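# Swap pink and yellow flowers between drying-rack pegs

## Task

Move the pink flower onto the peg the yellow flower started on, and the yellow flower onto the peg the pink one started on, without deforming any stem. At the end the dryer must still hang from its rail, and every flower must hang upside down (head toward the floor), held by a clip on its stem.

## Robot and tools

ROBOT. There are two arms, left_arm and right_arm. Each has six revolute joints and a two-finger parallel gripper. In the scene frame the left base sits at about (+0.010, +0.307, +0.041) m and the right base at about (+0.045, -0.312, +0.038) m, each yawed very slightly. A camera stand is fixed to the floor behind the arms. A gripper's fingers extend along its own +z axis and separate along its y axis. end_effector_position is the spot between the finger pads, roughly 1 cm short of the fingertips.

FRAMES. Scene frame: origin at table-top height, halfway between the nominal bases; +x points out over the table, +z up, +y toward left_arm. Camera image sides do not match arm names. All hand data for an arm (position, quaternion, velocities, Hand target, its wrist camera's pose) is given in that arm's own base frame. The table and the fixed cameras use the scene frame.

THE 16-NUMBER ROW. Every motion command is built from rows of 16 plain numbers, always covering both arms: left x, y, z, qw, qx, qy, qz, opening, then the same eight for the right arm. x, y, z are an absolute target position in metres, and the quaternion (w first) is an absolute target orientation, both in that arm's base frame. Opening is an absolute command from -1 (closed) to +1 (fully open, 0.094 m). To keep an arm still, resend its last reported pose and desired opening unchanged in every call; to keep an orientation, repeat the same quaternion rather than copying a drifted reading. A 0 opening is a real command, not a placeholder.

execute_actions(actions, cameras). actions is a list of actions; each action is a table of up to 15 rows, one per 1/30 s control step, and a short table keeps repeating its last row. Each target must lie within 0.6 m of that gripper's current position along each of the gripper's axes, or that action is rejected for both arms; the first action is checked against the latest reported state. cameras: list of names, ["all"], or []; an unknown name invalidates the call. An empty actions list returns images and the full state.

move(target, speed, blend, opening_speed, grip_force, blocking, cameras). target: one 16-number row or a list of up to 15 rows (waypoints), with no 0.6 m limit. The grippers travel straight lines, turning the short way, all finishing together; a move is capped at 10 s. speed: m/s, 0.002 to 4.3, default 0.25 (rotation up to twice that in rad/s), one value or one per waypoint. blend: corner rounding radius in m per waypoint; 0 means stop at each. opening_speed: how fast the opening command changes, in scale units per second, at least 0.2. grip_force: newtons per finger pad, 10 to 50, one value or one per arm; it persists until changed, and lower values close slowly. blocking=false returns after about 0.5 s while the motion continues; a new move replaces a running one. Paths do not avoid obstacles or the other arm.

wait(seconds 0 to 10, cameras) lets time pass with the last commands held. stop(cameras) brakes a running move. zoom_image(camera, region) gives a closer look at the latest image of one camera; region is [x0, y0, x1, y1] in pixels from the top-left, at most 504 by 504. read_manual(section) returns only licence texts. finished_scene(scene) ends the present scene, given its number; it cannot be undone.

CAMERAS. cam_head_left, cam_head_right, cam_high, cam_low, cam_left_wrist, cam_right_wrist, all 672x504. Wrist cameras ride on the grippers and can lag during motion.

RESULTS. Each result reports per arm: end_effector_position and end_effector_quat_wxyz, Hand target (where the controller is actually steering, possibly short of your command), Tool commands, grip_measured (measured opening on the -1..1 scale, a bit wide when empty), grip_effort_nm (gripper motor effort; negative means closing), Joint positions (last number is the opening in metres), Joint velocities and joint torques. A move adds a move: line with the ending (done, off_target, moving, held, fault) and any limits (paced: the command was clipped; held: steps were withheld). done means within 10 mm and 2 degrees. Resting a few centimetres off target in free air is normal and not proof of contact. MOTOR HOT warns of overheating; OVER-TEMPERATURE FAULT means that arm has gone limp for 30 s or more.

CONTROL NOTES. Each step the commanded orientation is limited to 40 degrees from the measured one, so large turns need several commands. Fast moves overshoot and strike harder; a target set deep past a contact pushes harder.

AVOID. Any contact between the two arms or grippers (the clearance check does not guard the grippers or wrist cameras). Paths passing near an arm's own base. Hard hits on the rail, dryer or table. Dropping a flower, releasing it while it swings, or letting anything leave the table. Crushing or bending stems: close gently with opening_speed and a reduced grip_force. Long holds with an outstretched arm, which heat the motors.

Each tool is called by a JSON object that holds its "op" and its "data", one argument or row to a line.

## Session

{"op": "execute_actions", "data": {
  "actions": []
}}

{"op": "zoom_image", "data": {
  "camera": "cam_low",
  "region": [80, 0, 320, 300]
}}

{"op": "zoom_image", "data": {
  "camera": "cam_head_left",
  "region": [170, 0, 390, 200]
}}

{"op": "zoom_image", "data": {
  "camera": "cam_high",
  "region": [230, 80, 510, 320]
}}

Scene clock: 0.00 s.
left_arm: end_effector_position=(+0.3818, -0.0762, +0.1917) grip_measured=+1.000 grip_effort_nm=n/a end_effector_quat_wxyz=(+0.513, -0.178, +0.780, -0.310) | right_arm: end_effector_position=(+0.2071, -0.4296, +0.1698) grip_measured=+1.000 grip_effort_nm=n/a end_effector_quat_wxyz=(+0.215, -0.045, +0.974, +0.061)
Joint positions: left_arm=[-0.105 0.868 0.313 0.264 0.205 -0.706 0.094] | right_arm=[-1.28 1.617 1.337 -1.306 -0.451 -1.376 0.094]
Joint velocities: within noise
Joint torques (N m): no reading
Heat: left arm: hottest elbow 37 °C; right arm: hottest elbow 34 °C.
Hand target: left_arm +0.3900, -0.0770, +0.2103; +0.527, -0.173, +0.770, -0.314 | right_arm +0.2092, -0.4368, +0.1764; +0.218, -0.047, +0.974, +0.051
Tool commands: left_gripper/opening=+1.0 right_gripper/opening=+1.0
camera_calibration:
cam_left_wrist: T_world_to_cam=[[-0.040905, -0.75473, 0.654759, -0.167536], [-0.754646, -0.406155, -0.515313, 0.393761], [0.654856, -0.51519, -0.55294, -0.0908651], [0, 0, 0, 1]] pos_world=[0.3498, -0.0133294, 0.262363]
cam_right_wrist: T_world_to_cam=[[0.124153, -0.987224, -0.0998696, -0.433962], [-0.992263, -0.123417, -0.0135385, 0.195114], [0.00103993, 0.100778, -0.994908, 0.300894], [0, 0, 0, 1]] pos_world=[0.247169, -0.434661, 0.258664]

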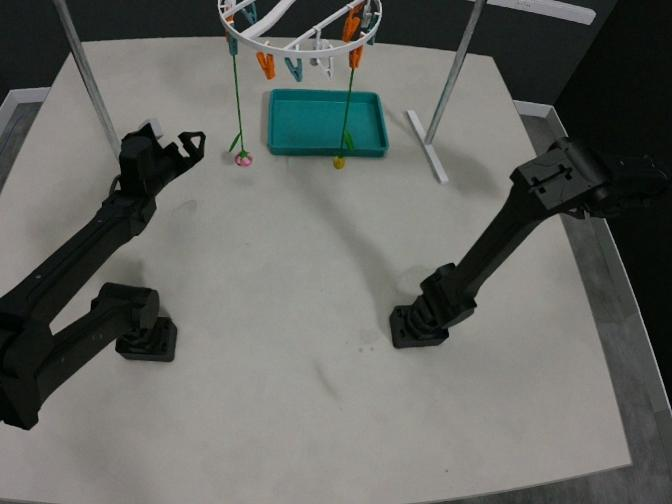

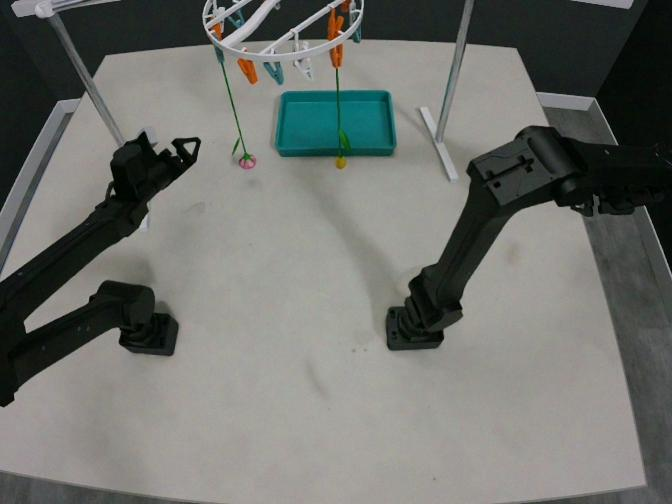

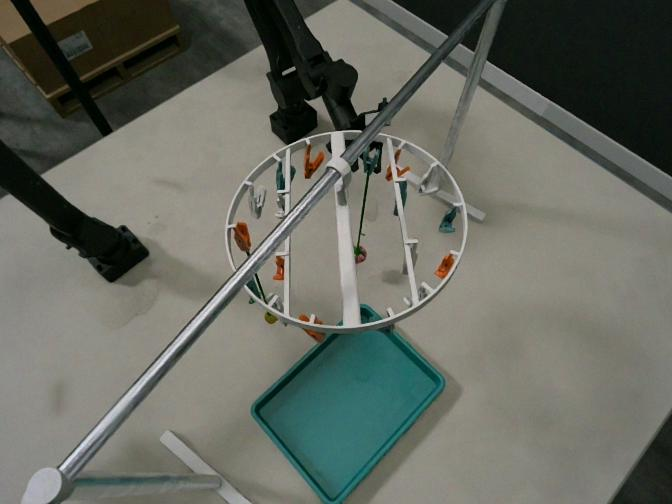

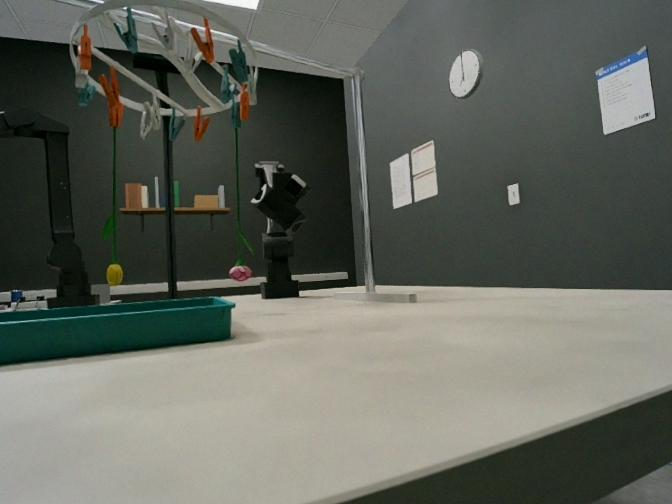

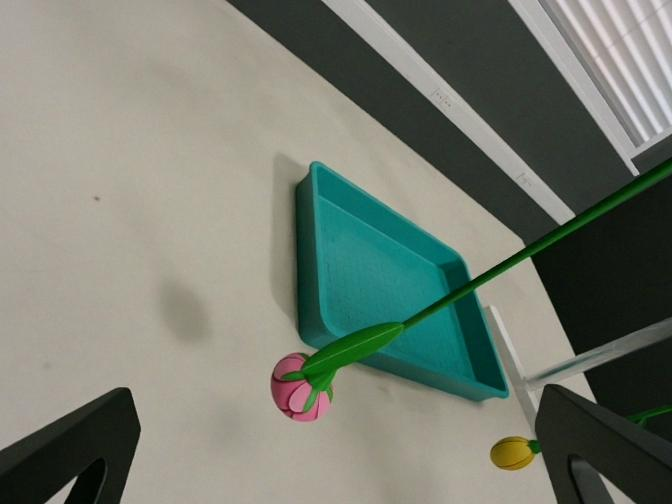

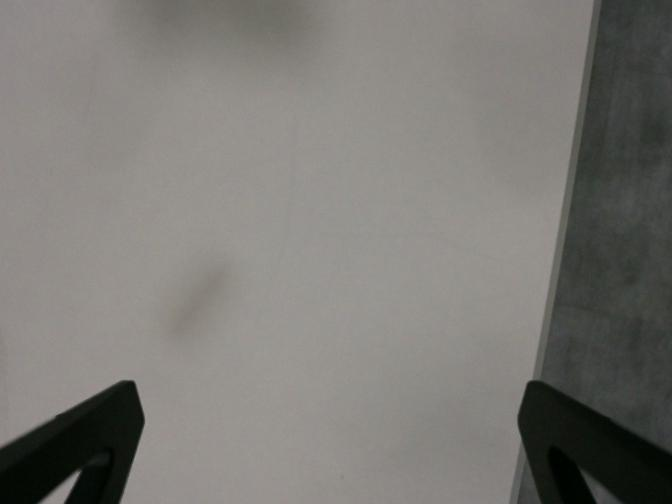

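Scaled by 1.680 from the camera's 672x504 image, which has a finer 960x720 frame.

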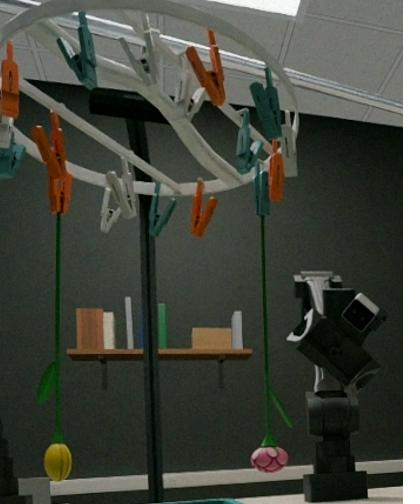

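Scaled by 2.291 from the camera's 672x504 image, which has a finer 960x720 frame.

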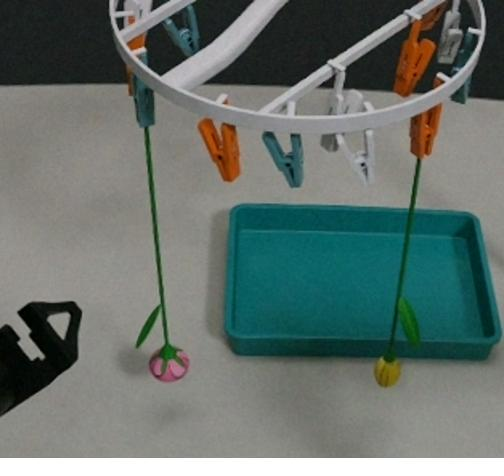

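Scaled by 1.800 from the camera's 672x504 image, which has a finer 960x720 frame.

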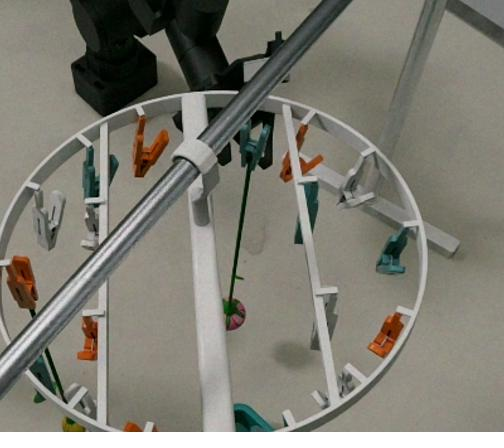

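{"op": "move", "data": {
  "target": [
    [0.3300, -0.1300, 0.3300, 0.8160, 0.0330, 0.5770, 0.0010, 1.0, 0.2600, -0.1500, 0.3200, 0.6000, 0.0000, 0.8000, 0.0000, 1.0],
    [0.2857, -0.3009, 0.3410, 0.8160, 0.0330, 0.5770, 0.0010, 1.0, 0.2800, 0.0000, 0.3300, 0.7546, 0.0098, 0.6560, -0.0113, 1.0]
  ],
  "speed": 0.4,
  "blend": [0.04, 0.0],
  "cameras": ["cam_left_wrist"]
}}

{"op": "zoom_image", "data": {
  "camera": "cam_left_wrist",
  "region": [0, 40, 250, 240]
}}

{"op": "zoom_image", "data": {
  "camera": "cam_left_wrist",
  "region": [250, 40, 500, 240]
}}

{"op": "zoom_image", "data": {
  "camera": "cam_left_wrist",
  "region": [420, 40, 670, 240]
}}

{"op": "move", "data": {
  "target": [0.2900, -0.2050, 0.3400, 0.8160, 0.0330, 0.5770, 0.0010, 1.0, 0.2800, 0.0000, 0.3300, 0.7546, 0.0098, 0.6560, -0.0113, 1.0],
  "speed": 0.3,
  "cameras": ["cam_left_wrist"]
}}

{"op": "zoom_image", "data": {
  "camera": "cam_left_wrist",
  "region": [100, 40, 350, 240]
}}

{"op": "zoom_image", "data": {
  "camera": "cam_left_wrist",
  "region": [420, 40, 670, 240]
}}

Scene clock: 21.93 s.
left_arm: end_effector_position=(+0.2824, -0.2908, +0.3247) grip_measured=+1.000 grip_effort_nm=-0.03 end_effector_quat_wxyz=(+0.809, +0.048, +0.586, +0.011) | right_arm: end_effector_position=(+0.2780, -0.0025, +0.3341) grip_measured=+1.000 grip_effort_nm=0.00 end_effector_quat_wxyz=(+0.755, +0.011, +0.656, -0.015)
Joint positions: left_arm=[-1.172 1.31 0.464 1.471 -1.016 0.646 0.094] | right_arm=[0.041 0.124 0.268 -0.003 0.078 -0.014 0.094]
Joint torques (N m): left_arm=[2.43 -4.72 9.05 2.06 0.42 0.17] | right_arm=[1.32 6.3 8.55 2.69 0.1 0.06]
Heat: left arm: hottest elbow 42 °C; right arm: hottest elbow 36 °C.
Hand target: left_arm +0.2852, -0.3001, +0.3407; +0.816, +0.033, +0.577, +0.001 | right_arm +0.2799, +0.0000, +0.3299; +0.754, +0.010, +0.656, -0.011
Off the commanded pose: left_arm 0.019 m, 2 deg | right_arm 0.005 m, 0 deg.
move: off_target (left_arm)
camera_calibration:
cam_left_wrist: T_world_to_cam=[[-0.0284021, -0.994351, -0.102273, -0.247979], [-0.115592, 0.104895, -0.987743, 0.421651], [0.992891, -0.0162321, -0.117918, -0.154439], [0, 0, 0, 1]] pos_world=[0.195037, -0.293314, 0.37291]
Images, in order (width x height): cam_left_wrist 672x504.

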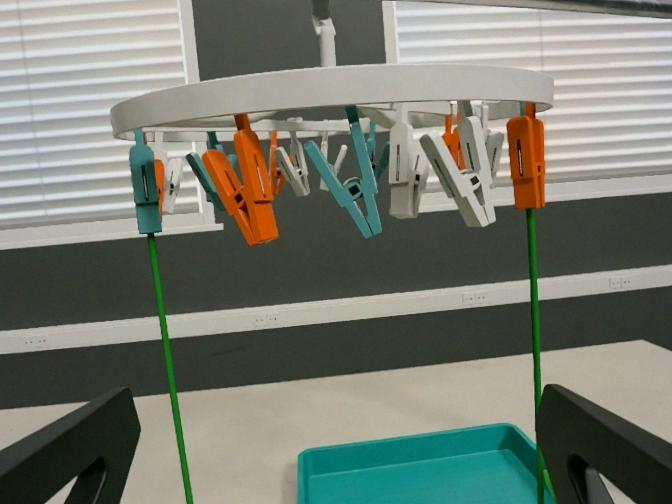

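Scaled by 2.016 from the camera's 672x504 image, which has a finer 960x720 frame.

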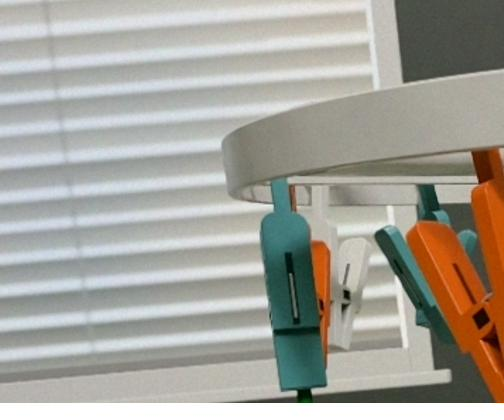

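Scaled by 2.016 from the camera's 672x504 image, which has a finer 960x720 frame.

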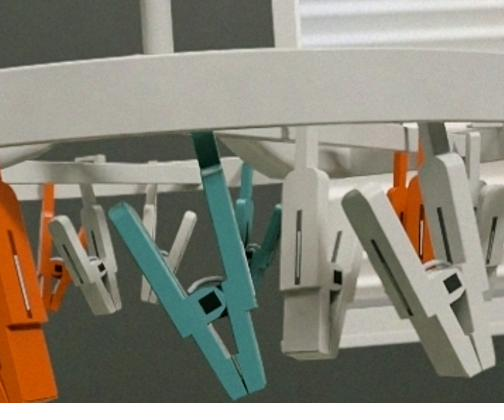

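Scaled by 2.016 from the camera's 672x504 image, which has a finer 960x720 frame.

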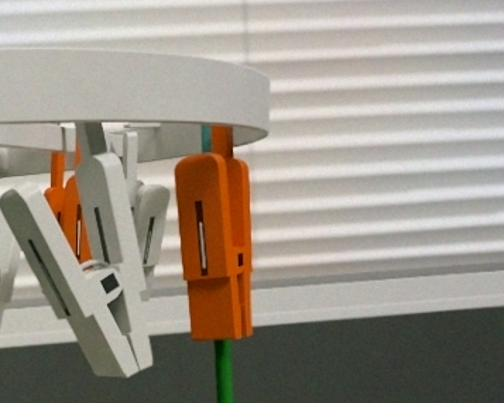

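Scene clock: 23.40 s.
left_arm: end_effector_position=(+0.2886, -0.2095, +0.3379) grip_measured=+1.000 grip_effort_nm=-0.03 end_effector_quat_wxyz=(+0.816, +0.039, +0.577, +0.002) | right_arm: end_effector_position=(+0.2780, -0.0025, +0.3341) grip_measured=+1.000 grip_effort_nm=0.00 end_effector_quat_wxyz=(+0.755, +0.011, +0.656, -0.015)
Joint positions: left_arm=[-1.009 1.009 0.314 1.233 -0.87 0.497 0.094] | right_arm=[0.041 0.124 0.268 -0.003 0.078 -0.014 0.094]
Joint torques (N m): left_arm=[3.43 -3.66 6.74 1.06 0.39 -0.07] | right_arm=[1.32 6.3 8.54 2.71 0.1 0.06]
Heat: left arm: hottest elbow 42 °C; right arm: hottest elbow 36 °C.
Hand target: left_arm +0.2900, -0.2051, +0.3400; +0.816, +0.033, +0.577, +0.001 | right_arm +0.2799, +0.0000, +0.3299; +0.754, +0.010, +0.656, -0.011
Off the commanded pose: left_arm 0.005 m, 1 deg | right_arm 0.005 m, 0 deg.
move: done
camera_calibration:
cam_left_wrist: T_world_to_cam=[[-0.0320653, -0.996578, -0.0761823, -0.173806], [-0.0938117, 0.0788859, -0.99246, 0.416764], [0.995073, -0.0246767, -0.0960202, -0.167549], [0, 0, 0, 1]] pos_world=[0.200248, -0.210222, 0.384292]
Images, in order (width x height): cam_left_wrist 672x504.

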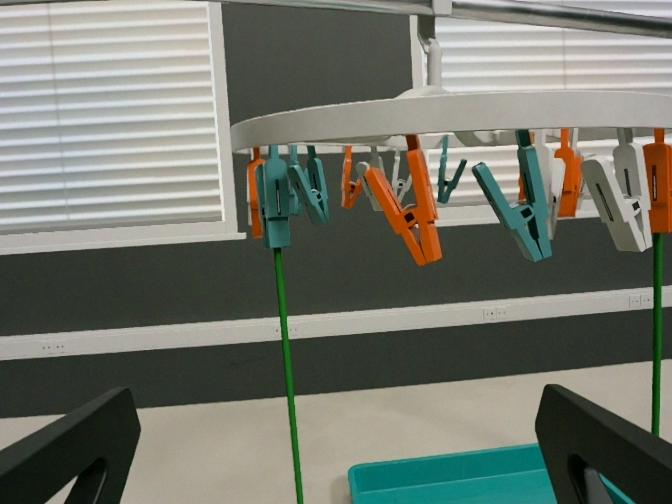

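Scaled by 2.016 from the camera's 672x504 image, which has a finer 960x720 frame.

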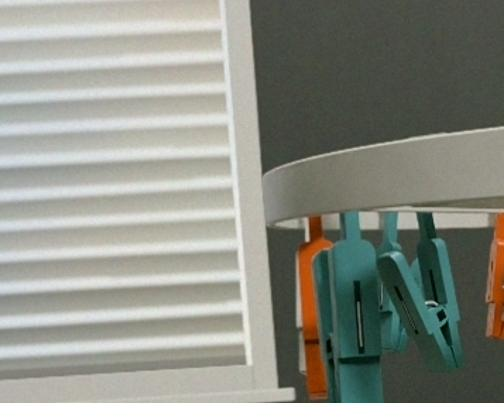

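Scaled by 2.016 from the camera's 672x504 image, which has a finer 960x720 frame.

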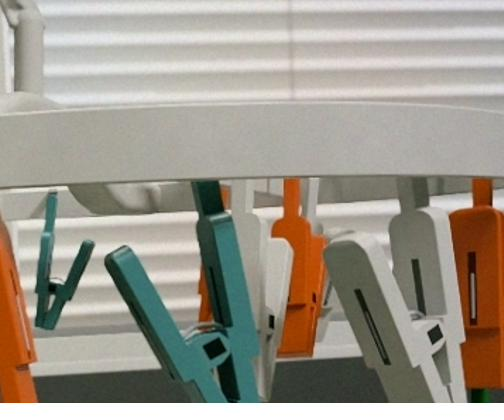

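{"op": "move", "data": {
  "target": [
    [0.3000, -0.0800, 0.3700, 0.7913, 0.1484, 0.5540, -0.2120, 0.6, 0.2800, 0.1200, 0.2800, 0.7546, 0.0098, 0.6560, -0.0113, 0.6],
    [0.4250, -0.0650, 0.4250, 0.6791, 0.3208, 0.4755, -0.4581, 0.15, 0.3000, 0.2500, 0.2500, 0.6964, -0.1228, 0.6964, 0.1228, 0.1],
    [0.4460, -0.1000, 0.4320, 0.6791, 0.3208, 0.4755, -0.4581, 0.15, 0.4115, 0.3588, 0.2520, 0.6794, -0.2362, 0.6492, 0.2472, 0.1]
  ],
  "speed": 0.3,
  "blend": [0.03, 0.03, 0.0],
  "cameras": ["cam_left_wrist", "cam_right_wrist", "cam_low", "cam_head_left"]
}}

{"op": "zoom_image", "data": {
  "camera": "cam_left_wrist",
  "region": [180, 200, 480, 450]
}}

Scene clock: 89.77 s.
left_arm: end_effector_position=(+0.4361, -0.0969, +0.4167) grip_measured=+0.152 grip_effort_nm=-0.12 end_effector_quat_wxyz=(+0.672, +0.309, +0.488, -0.464) | right_arm: end_effector_position=(+0.3968, +0.3510, +0.2311) grip_measured=+0.101 grip_effort_nm=-0.07 end_effector_quat_wxyz=(+0.664, -0.250, +0.663, +0.238)
Joint positions: left_arm=[0.146 1.383 0.78 1.551 1.148 -0.943 0.054] | right_arm=[0.735 1.401 0.568 0.829 0.031 -0.015 0.052]
Joint torques (N m): left_arm=[1.73 -6.71 10.3 0.38 -0.51 0.16] | right_arm=[-0.03 -7.82 10.15 2.76 -0.09 0.17]
Heat: left arm: hottest elbow 46 °C; right arm: hottest elbow 43 °C.
Hand target: left_arm +0.4449, -0.0999, +0.4317; +0.679, +0.321, +0.475, -0.458 | right_arm +0.4104, +0.3577, +0.2520; +0.679, -0.236, +0.649, +0.247
Off the commanded pose: left_arm 0.019 m, 2 deg | right_arm 0.027 m, 3 deg.
move: off_target (left_arm, right_arm); blend cut to 0 m at target 2; target 2's new opening was sent with right_arm's hand 0.033 m and 4 deg from that target
camera_calibration:
cam_left_wrist: T_world_to_cam=[[-0.921353, -0.387894, 0.025449, 0.353541], [-0.060123, 0.0775165, -0.995177, 0.48613], [0.38405, -0.918439, -0.0947414, -0.124604], [0, 0, 0, 1]] pos_world=[0.402818, -0.0149872, 0.462982]
cam_right_wrist: T_world_to_cam=[[0.65166, -0.75812, 0.0243662, 0.000857376], [-0.304103, -0.290558, -0.907247, 0.472595], [0.694882, 0.583806, -0.419892, -0.294788], [0, 0, 0, 1]] pos_world=[0.348002, 0.310066, 0.30496]
Images, in order (width x height): cam_head_left 672x504, cam_low 672x504, cam_left_wrist 672x504, cam_right_wrist 672x504.

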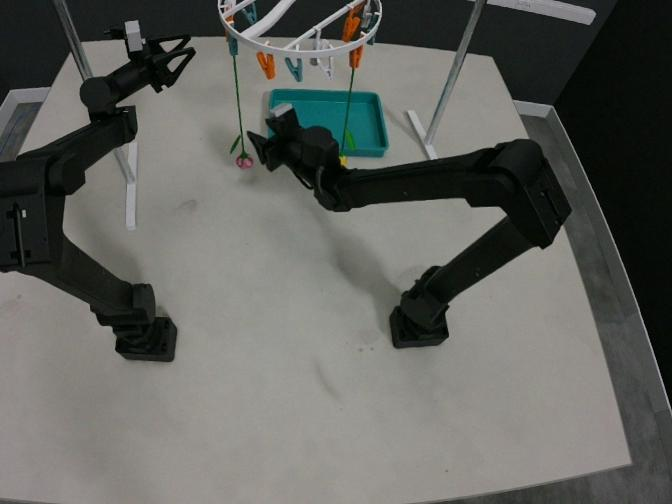

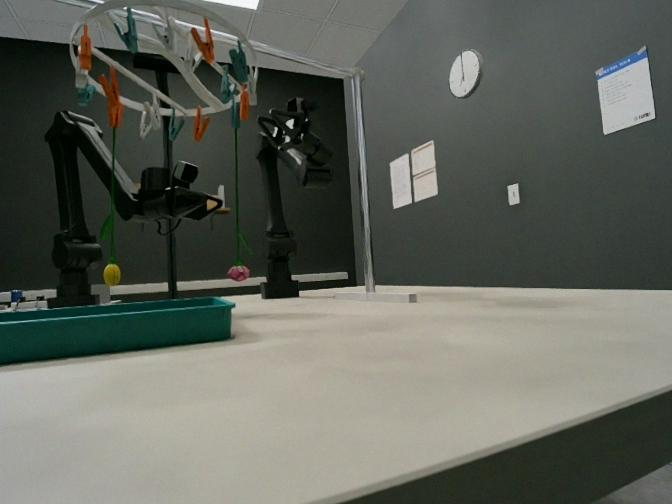

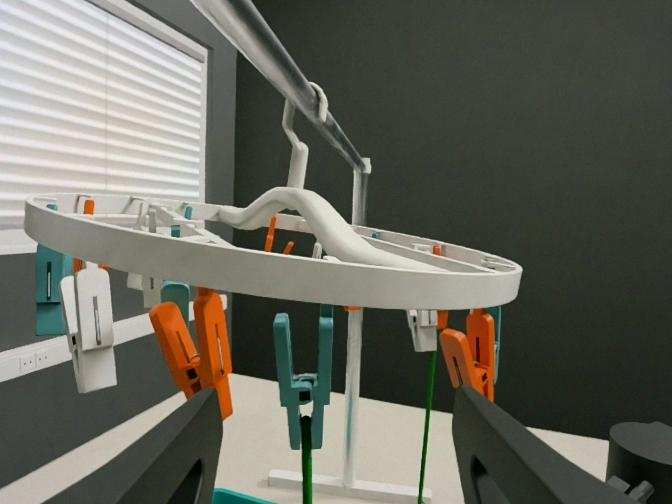

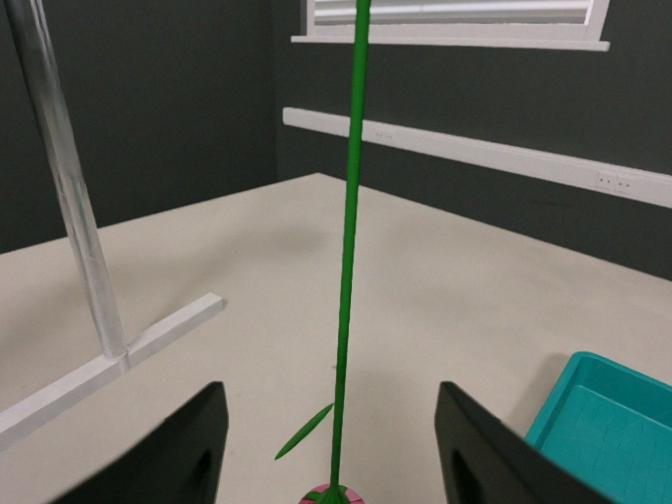

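Scaled by 1.680 from the camera's 672x504 image, which has a finer 960x720 frame.

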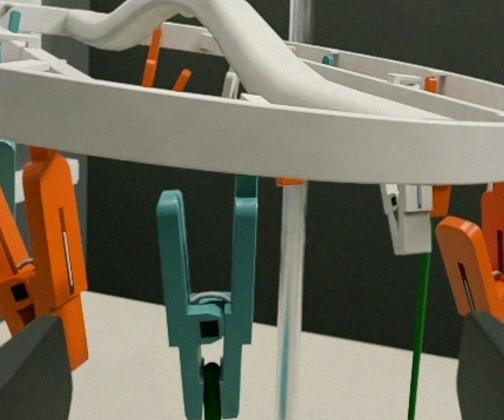

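{"op": "move", "data": {
  "target": [
    [0.4620, -0.0950, 0.4260, 0.6791, 0.3208, 0.4755, -0.4581, -0.14, 0.4400, 0.3780, 0.2520, 0.6794, -0.2362, 0.6492, 0.2472, 0.1],
    [0.4800, -0.1480, 0.4230, 0.6791, 0.3208, 0.4755, -0.4581, -0.14, 0.4558, 0.3916, 0.2520, 0.6794, -0.2362, 0.6492, 0.2472, 0.1]
  ],
  "speed": 0.12,
  "blend": [0.01, 0.0],
  "cameras": ["cam_left_wrist", "cam_right_wrist", "cam_low"]
}}

{"op": "zoom_image", "data": {
  "camera": "cam_left_wrist",
  "region": [180, 230, 480, 480]
}}

{"op": "zoom_image", "data": {
  "camera": "cam_low",
  "region": [140, 80, 320, 290]
}}

Scene clock: 106.67 s.
left_arm: end_effector_position=(+0.4707, -0.1444, +0.4048) grip_measured=-0.138 grip_effort_nm=-0.12 end_effector_quat_wxyz=(+0.670, +0.310, +0.489, -0.465) | right_arm: end_effector_position=(+0.4400, +0.3851, +0.2357) grip_measured=+0.101 grip_effort_nm=-0.07 end_effector_quat_wxyz=(+0.669, -0.248, +0.658, +0.241)
Joint positions: left_arm=[0.018 1.437 0.83 1.359 1.068 -0.729 0.04] | right_arm=[0.725 1.533 0.715 0.829 0.019 -0.015 0.052]
Joint torques (N m): left_arm=[1.96 -8.06 10.56 0.65 -0.44 0.17] | right_arm=[-0.15 -10.75 10.35 2.07 -0.1 0.16]
Heat: left arm: hottest elbow 50 °C; right arm: hottest elbow 44 °C.
Hand target: left_arm +0.4787, -0.1478, +0.4227; +0.679, +0.321, +0.475, -0.458 | right_arm +0.4548, +0.3906, +0.2521; +0.679, -0.236, +0.649, +0.247
Off the commanded pose: left_arm 0.021 m, 2 deg | right_arm 0.024 m, 2 deg.
move: off_target (left_arm, right_arm)
camera_calibration:
cam_left_wrist: T_world_to_cam=[[-0.922481, -0.384926, 0.0293193, 0.366684], [-0.0650512, 0.0801344, -0.994659, 0.482577], [0.380521, -0.919462, -0.0989624, -0.179405], [0, 0, 0, 1]] pos_world=[0.437919, -0.0624805, 0.451494]
cam_right_wrist: T_world_to_cam=[[0.652831, -0.75712, 0.0241271, -0.00241674], [-0.292371, -0.281226, -0.914019, 0.492718], [0.698807, 0.589646, -0.404953, -0.350265], [0, 0, 0, 1]] pos_world=[0.390402, 0.343267, 0.308571]
Images, in order (width x height): cam_low 672x504, cam_left_wrist 672x504, cam_right_wrist 672x504.

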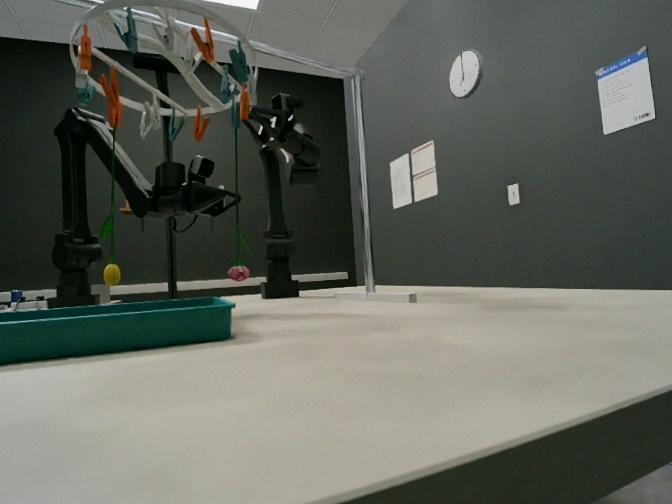

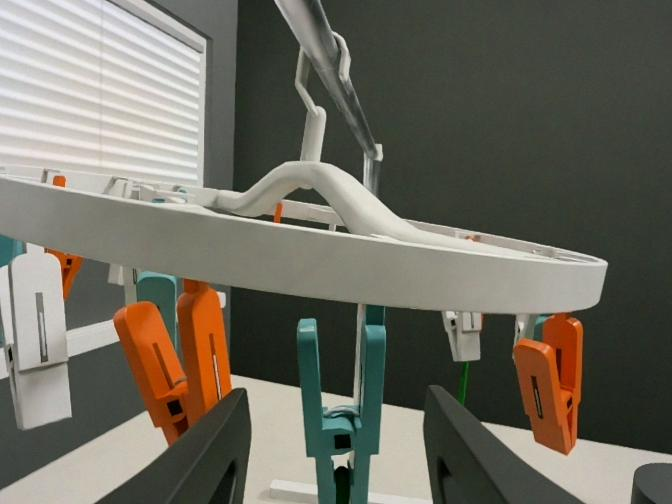

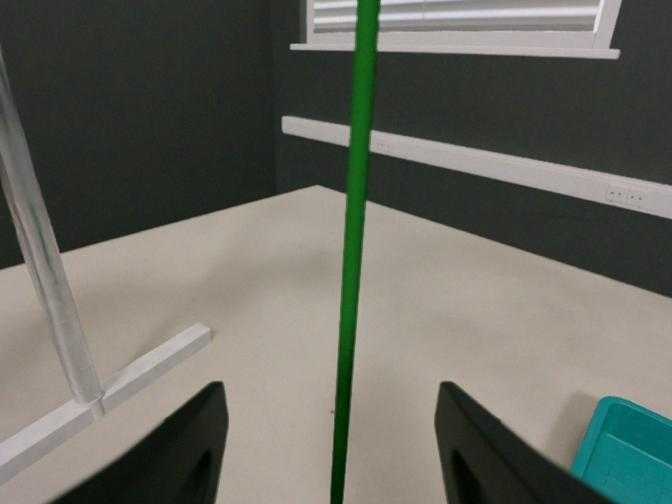

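Scaled by 1.680 from the camera's 672x504 image, which has a finer 960x720 frame.

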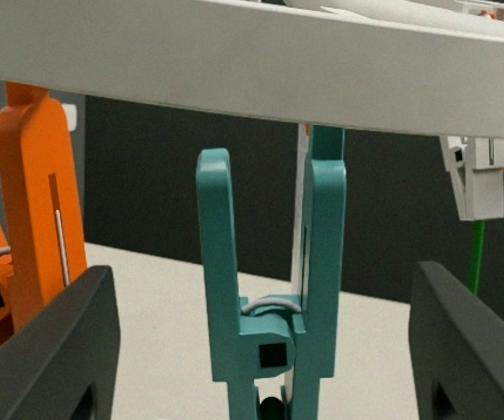

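Scaled by 2.400 from the camera's 672x504 image, which has a finer 960x720 frame.

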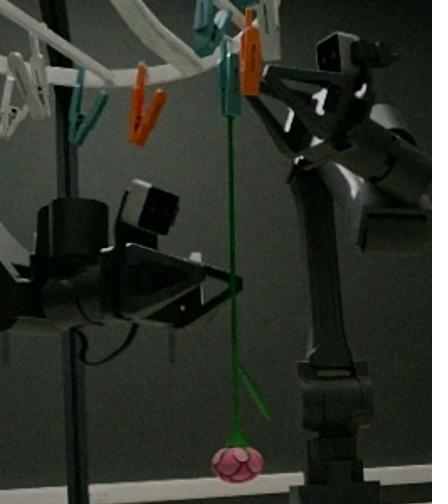

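{"op": "move", "data": {
  "target": [0.4950, -0.1803, 0.4275, 0.6791, 0.3208, 0.4755, -0.4581, -0.14, 0.4768, 0.4050, 0.2520, 0.6794, -0.2362, 0.6492, 0.2472, 0.1],
  "speed": 0.08,
  "cameras": ["cam_left_wrist", "cam_right_wrist", "cam_low"]
}}

{"op": "zoom_image", "data": {
  "camera": "cam_left_wrist",
  "region": [180, 254, 480, 504]
}}

{"op": "zoom_image", "data": {
  "camera": "cam_low",
  "region": [140, 80, 320, 290]
}}

Scene clock: 118.67 s.
left_arm: end_effector_position=(+0.4848, -0.1754, +0.4100) grip_measured=-0.138 grip_effort_nm=-0.12 end_effector_quat_wxyz=(+0.670, +0.311, +0.489, -0.464) | right_arm: end_effector_position=(+0.4609, +0.3989, +0.2381) grip_measured=+0.101 grip_effort_nm=-0.07 end_effector_quat_wxyz=(+0.672, -0.247, +0.655, +0.242)
Joint positions: left_arm=[-0.056 1.447 0.873 1.244 1.013 -0.63 0.04] | right_arm=[0.717 1.588 0.785 0.824 0.012 -0.015 0.052]
Joint torques (N m): left_arm=[1.9 -8.18 10.95 0.79 -0.39 0.19] | right_arm=[-0.32 -12.16 10.41 1.68 -0.09 0.18]
Heat: left arm: hottest elbow 52 °C; right arm: hottest elbow 44 °C.
Hand target: left_arm +0.4937, -0.1800, +0.4273; +0.679, +0.321, +0.475, -0.458 | right_arm +0.4759, +0.4040, +0.2520; +0.679, -0.236, +0.649, +0.247
Off the commanded pose: left_arm 0.021 m, 2 deg | right_arm 0.022 m, 2 deg.
move: off_target (left_arm, right_arm)
camera_calibration:
cam_left_wrist: T_world_to_cam=[[-0.922233, -0.385792, 0.0255151, 0.368795], [-0.0619624, 0.0823358, -0.994677, 0.490063], [0.381638, -0.918904, -0.0998374, -0.212872], [0, 0, 0, 1]] pos_world=[0.45172, -0.0936805, 0.456792]
cam_right_wrist: T_world_to_cam=[[0.652367, -0.757518, 0.0241561, -0.00530956], [-0.286106, -0.275656, -0.917691, 0.500681], [0.701826, 0.59176, -0.396559, -0.376289], [0, 0, 0, 1]] pos_world=[0.410801, 0.356667, 0.310378]
Images, in order (width x height): cam_low 672x504, cam_left_wrist 672x504, cam_right_wrist 672x504.

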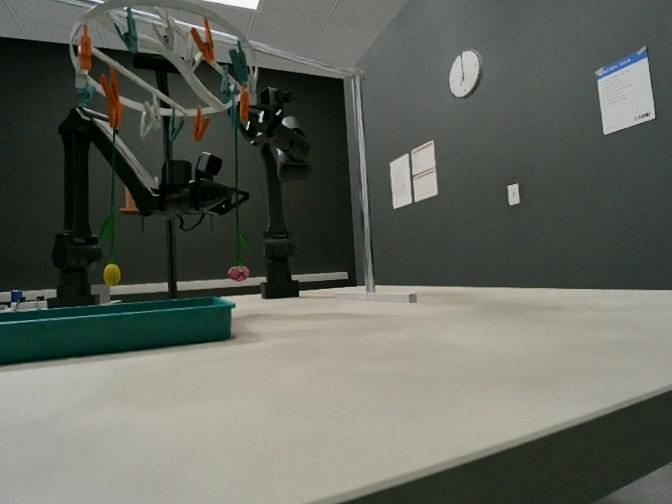

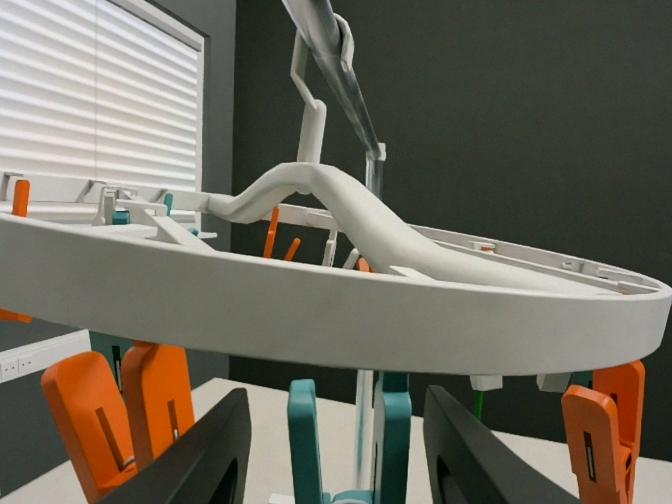

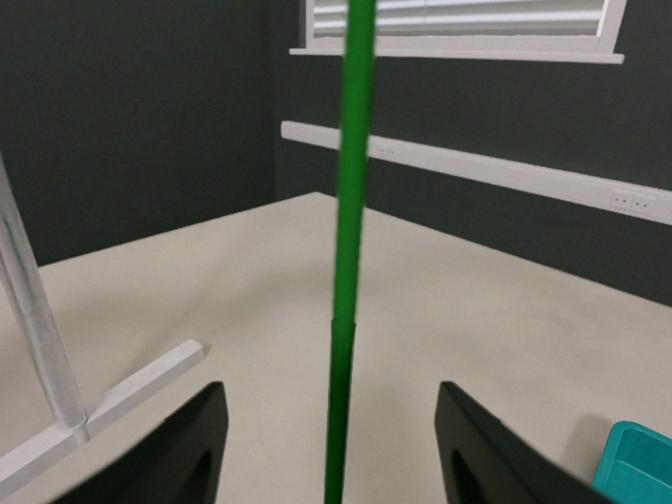

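Scaled by 1.680 from the camera's 672x504 image, which has a finer 960x720 frame.

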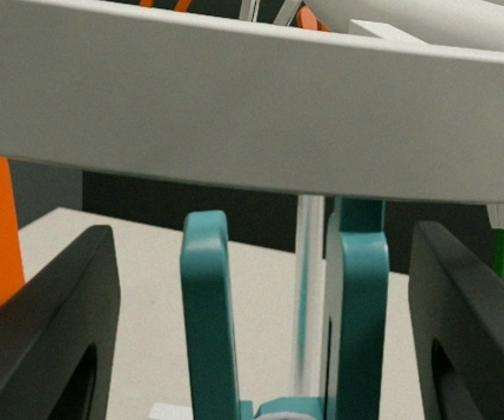

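Scaled by 2.400 from the camera's 672x504 image, which has a finer 960x720 frame.

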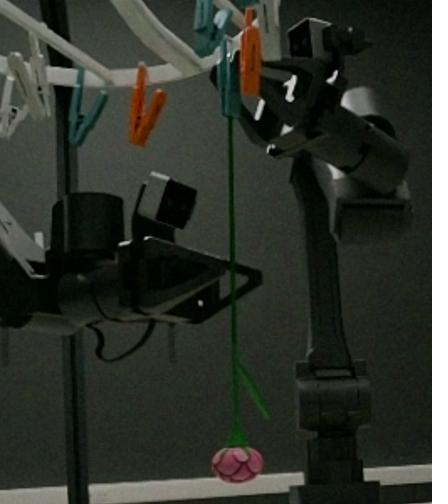

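{"op": "move", "data": {
  "target": [
    [0.4950, -0.1803, 0.4275, 0.6791, 0.3208, 0.4755, -0.4581, -0.38, 0.4768, 0.4050, 0.2520, 0.6794, -0.2362, 0.6492, 0.2472, 0.1],
    [0.4950, -0.1803, 0.4275, 0.6791, 0.3208, 0.4755, -0.4581, -0.38, 0.4768, 0.4050, 0.2520, 0.6794, -0.2362, 0.6492, 0.2472, -1.0],
    [0.4950, -0.1803, 0.4275, 0.6791, 0.3208, 0.4755, -0.4581, -0.70, 0.4768, 0.4050, 0.2520, 0.6794, -0.2362, 0.6492, 0.2472, -1.0]
  ],
  "speed": 0.08,
  "grip_force": [50, 24],
  "cameras": ["cam_left_wrist", "cam_right_wrist", "cam_low"]
}}

{"op": "zoom_image", "data": {
  "camera": "cam_left_wrist",
  "region": [180, 254, 480, 504]
}}

{"op": "zoom_image", "data": {
  "camera": "cam_low",
  "region": [190, 80, 270, 160]
}}

Scene clock: 132.40 s.
left_arm: end_effector_position=(+0.4849, -0.1753, +0.4100) grip_measured=-0.601 grip_effort_nm=-1.06 end_effector_quat_wxyz=(+0.671, +0.311, +0.489, -0.463) | right_arm: end_effector_position=(+0.4610, +0.3990, +0.2372) grip_measured=-0.911 grip_effort_nm=-0.56 end_effector_quat_wxyz=(+0.671, -0.247, +0.656, +0.242)
Joint positions: left_arm=[-0.056 1.447 0.873 1.243 1.012 -0.628 0.019] | right_arm=[0.717 1.589 0.785 0.823 0.011 -0.015 0.004]
Joint torques (N m): left_arm=[1.9 -8.18 10.96 0.83 -0.35 0.16] | right_arm=[-0.21 -12.22 10.44 1.73 -0.09 0.17]
Heat: left arm: hottest elbow 51 °C; right arm: hottest elbow 47 °C.
Hand target: left_arm +0.4937, -0.1800, +0.4272; +0.679, +0.321, +0.475, -0.458 | right_arm +0.4758, +0.4041, +0.2520; +0.679, -0.236, +0.649, +0.247
Off the commanded pose: left_arm 0.021 m, 2 deg | right_arm 0.022 m, 2 deg.
grip_force (N): 50, 24
move: off_target (left_arm, right_arm); target 2's new opening was sent with right_arm's hand 0.022 m and 2 deg from that target; target 3's new opening was sent with left_arm's hand 0.021 m and 2 deg from that target
camera_calibration:
cam_left_wrist: T_world_to_cam=[[-0.921835, -0.386801, 0.0245838, 0.368983], [-0.0611164, 0.0824332, -0.994721, 0.489701], [0.382733, -0.918471, -0.0996298, -0.21333], [0, 0, 0, 1]] pos_world=[0.451719, -0.0935821, 0.456791]
cam_right_wrist: T_world_to_cam=[[0.652702, -0.757242, 0.0237716, -0.00545138], [-0.287813, -0.27686, -0.916794, 0.50094], [0.700816, 0.591552, -0.398651, -0.375799], [0, 0, 0, 1]] pos_world=[0.411102, 0.356867, 0.309576]
Images, in order (width x height): cam_low 672x504, cam_left_wrist 672x504, cam_right_wrist 672x504.

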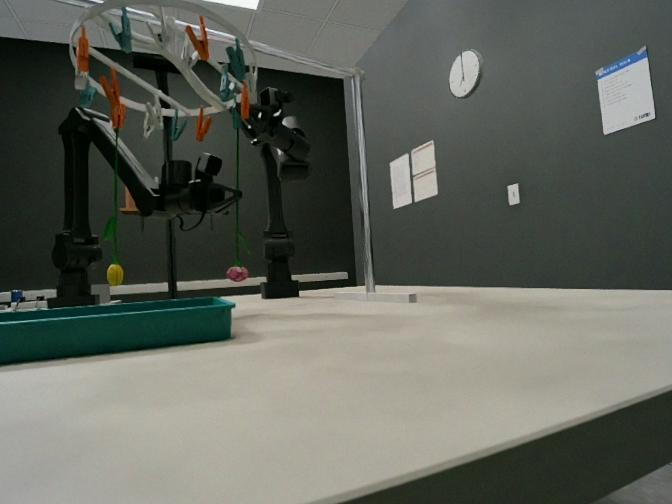

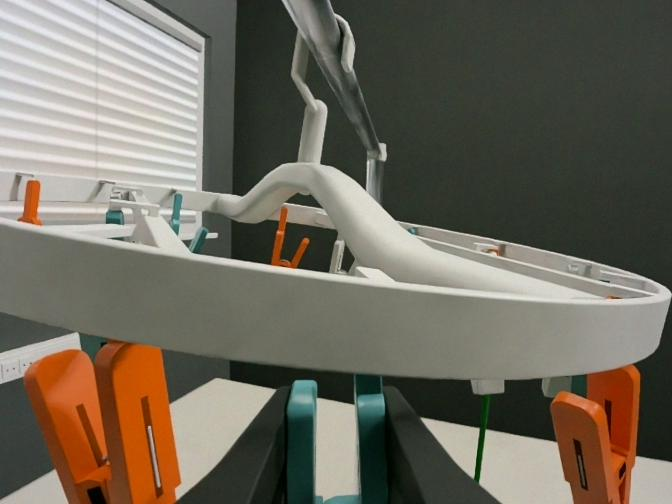

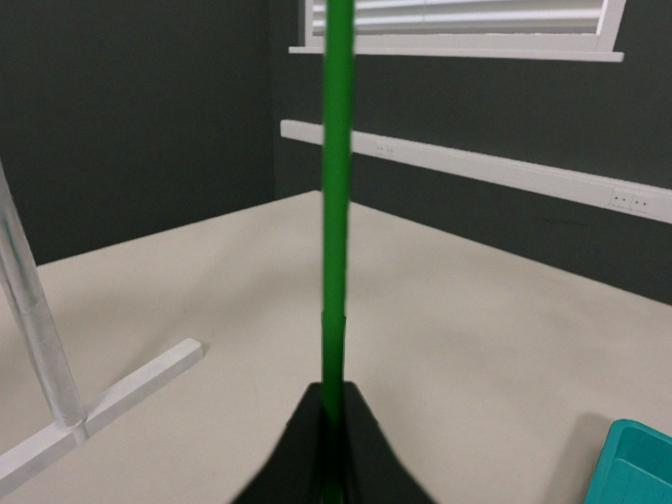

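Scaled by 1.680 from the camera's 672x504 image, which has a finer 960x720 frame.

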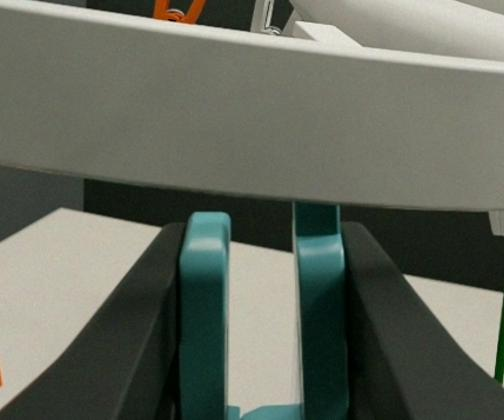

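Scaled by 6.300 from the camera's 672x504 image, which has a finer 960x720 frame.

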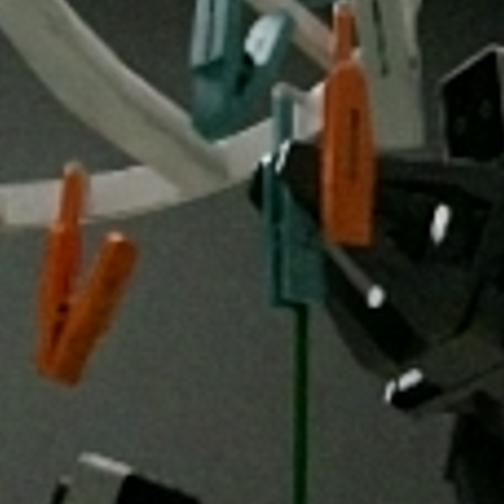

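{"op": "move", "data": {
  "target": [
    [0.4950, -0.1803, 0.4275, 0.6791, 0.3208, 0.4755, -0.4581, -0.70, 0.4618, 0.3996, 0.2240, 0.6794, -0.2362, 0.6492, 0.2472, -1.0],
    [0.4950, -0.1803, 0.4275, 0.6791, 0.3208, 0.4755, -0.4581, -0.70, 0.4612, 0.3992, 0.2040, 0.6794, -0.2362, 0.6492, 0.2472, -1.0]
  ],
  "speed": 0.05,
  "cameras": ["cam_low", "cam_left_wrist"]
}}

{"op": "zoom_image", "data": {
  "camera": "cam_low",
  "region": [140, 80, 320, 290]
}}

{"op": "zoom_image", "data": {
  "camera": "cam_low",
  "region": [190, 80, 270, 160]
}}

Scene clock: 138.27 s.
left_arm: end_effector_position=(+0.4849, -0.1753, +0.4100) grip_measured=-0.601 grip_effort_nm=-1.06 end_effector_quat_wxyz=(+0.671, +0.311, +0.489, -0.463) | right_arm: end_effector_position=(+0.4631, +0.3988, +0.2098) grip_measured=-0.911 grip_effort_nm=-0.55 end_effector_quat_wxyz=(+0.681, -0.240, +0.648, +0.242)
Joint positions: left_arm=[-0.056 1.447 0.873 1.243 1.012 -0.628 0.019] | right_arm=[0.717 1.675 0.765 0.955 0.02 -0.015 0.004]
Joint torques (N m): left_arm=[1.96 -8.18 10.97 0.81 -0.35 0.16] | right_arm=[0.85 -13.27 5.7 2.74 0.09 0.17]
Heat: left arm: hottest elbow 51 °C; right arm: hottest elbow 48 °C.
Hand target: left_arm +0.4937, -0.1800, +0.4272; +0.679, +0.321, +0.475, -0.458 | right_arm +0.4612, +0.3992, +0.2041; +0.679, -0.236, +0.649, +0.247
Off the commanded pose: left_arm 0.021 m, 2 deg | right_arm 0.006 m, 1 deg.
grip_force (N): 50, 24
move: off_target (left_arm)
camera_calibration:
cam_left_wrist: T_world_to_cam=[[-0.921835, -0.386801, 0.0245838, 0.368983], [-0.0611164, 0.0824332, -0.994721, 0.489701], [0.382733, -0.918471, -0.0996298, -0.21333], [0, 0, 0, 1]] pos_world=[0.451719, -0.0935821, 0.456791]
Images, in order (width x height): cam_low 672x504, cam_left_wrist 672x504.

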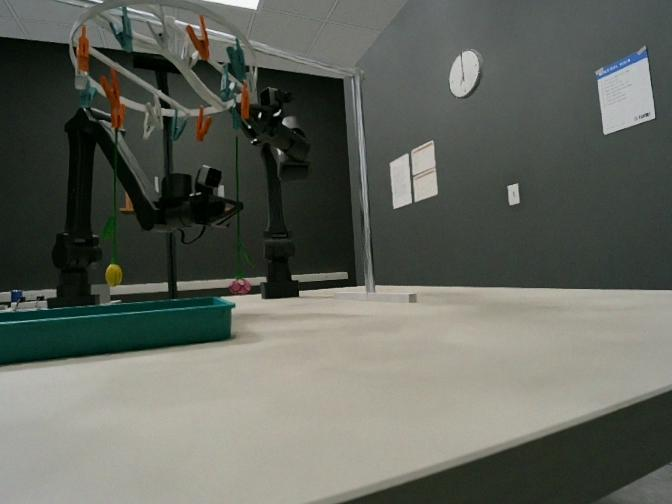

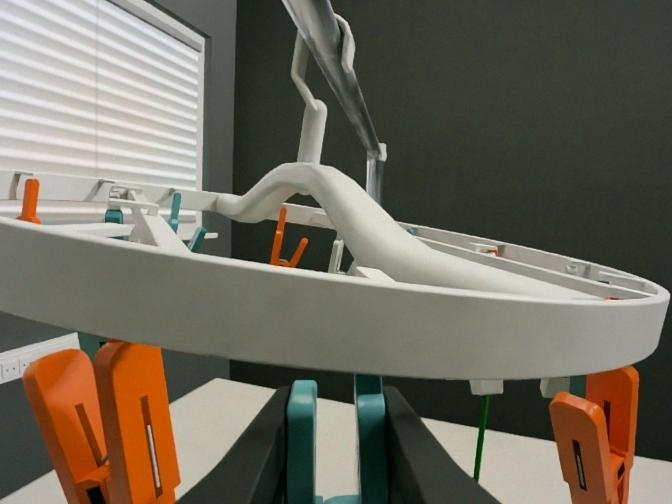

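Scaled by 2.400 from the camera's 672x504 image, which has a finer 960x720 frame.

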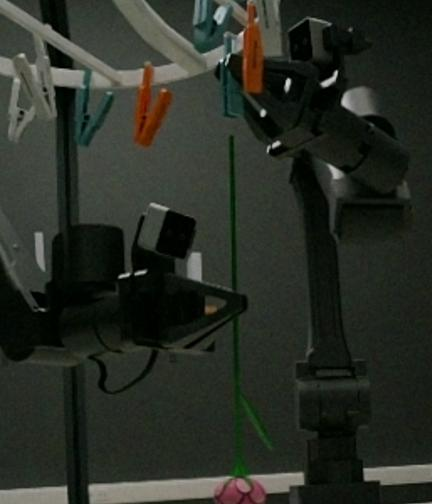

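Scaled by 6.300 from the camera's 672x504 image, which has a finer 960x720 frame.

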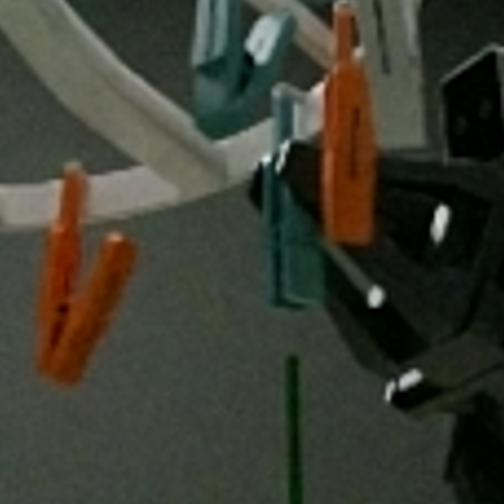

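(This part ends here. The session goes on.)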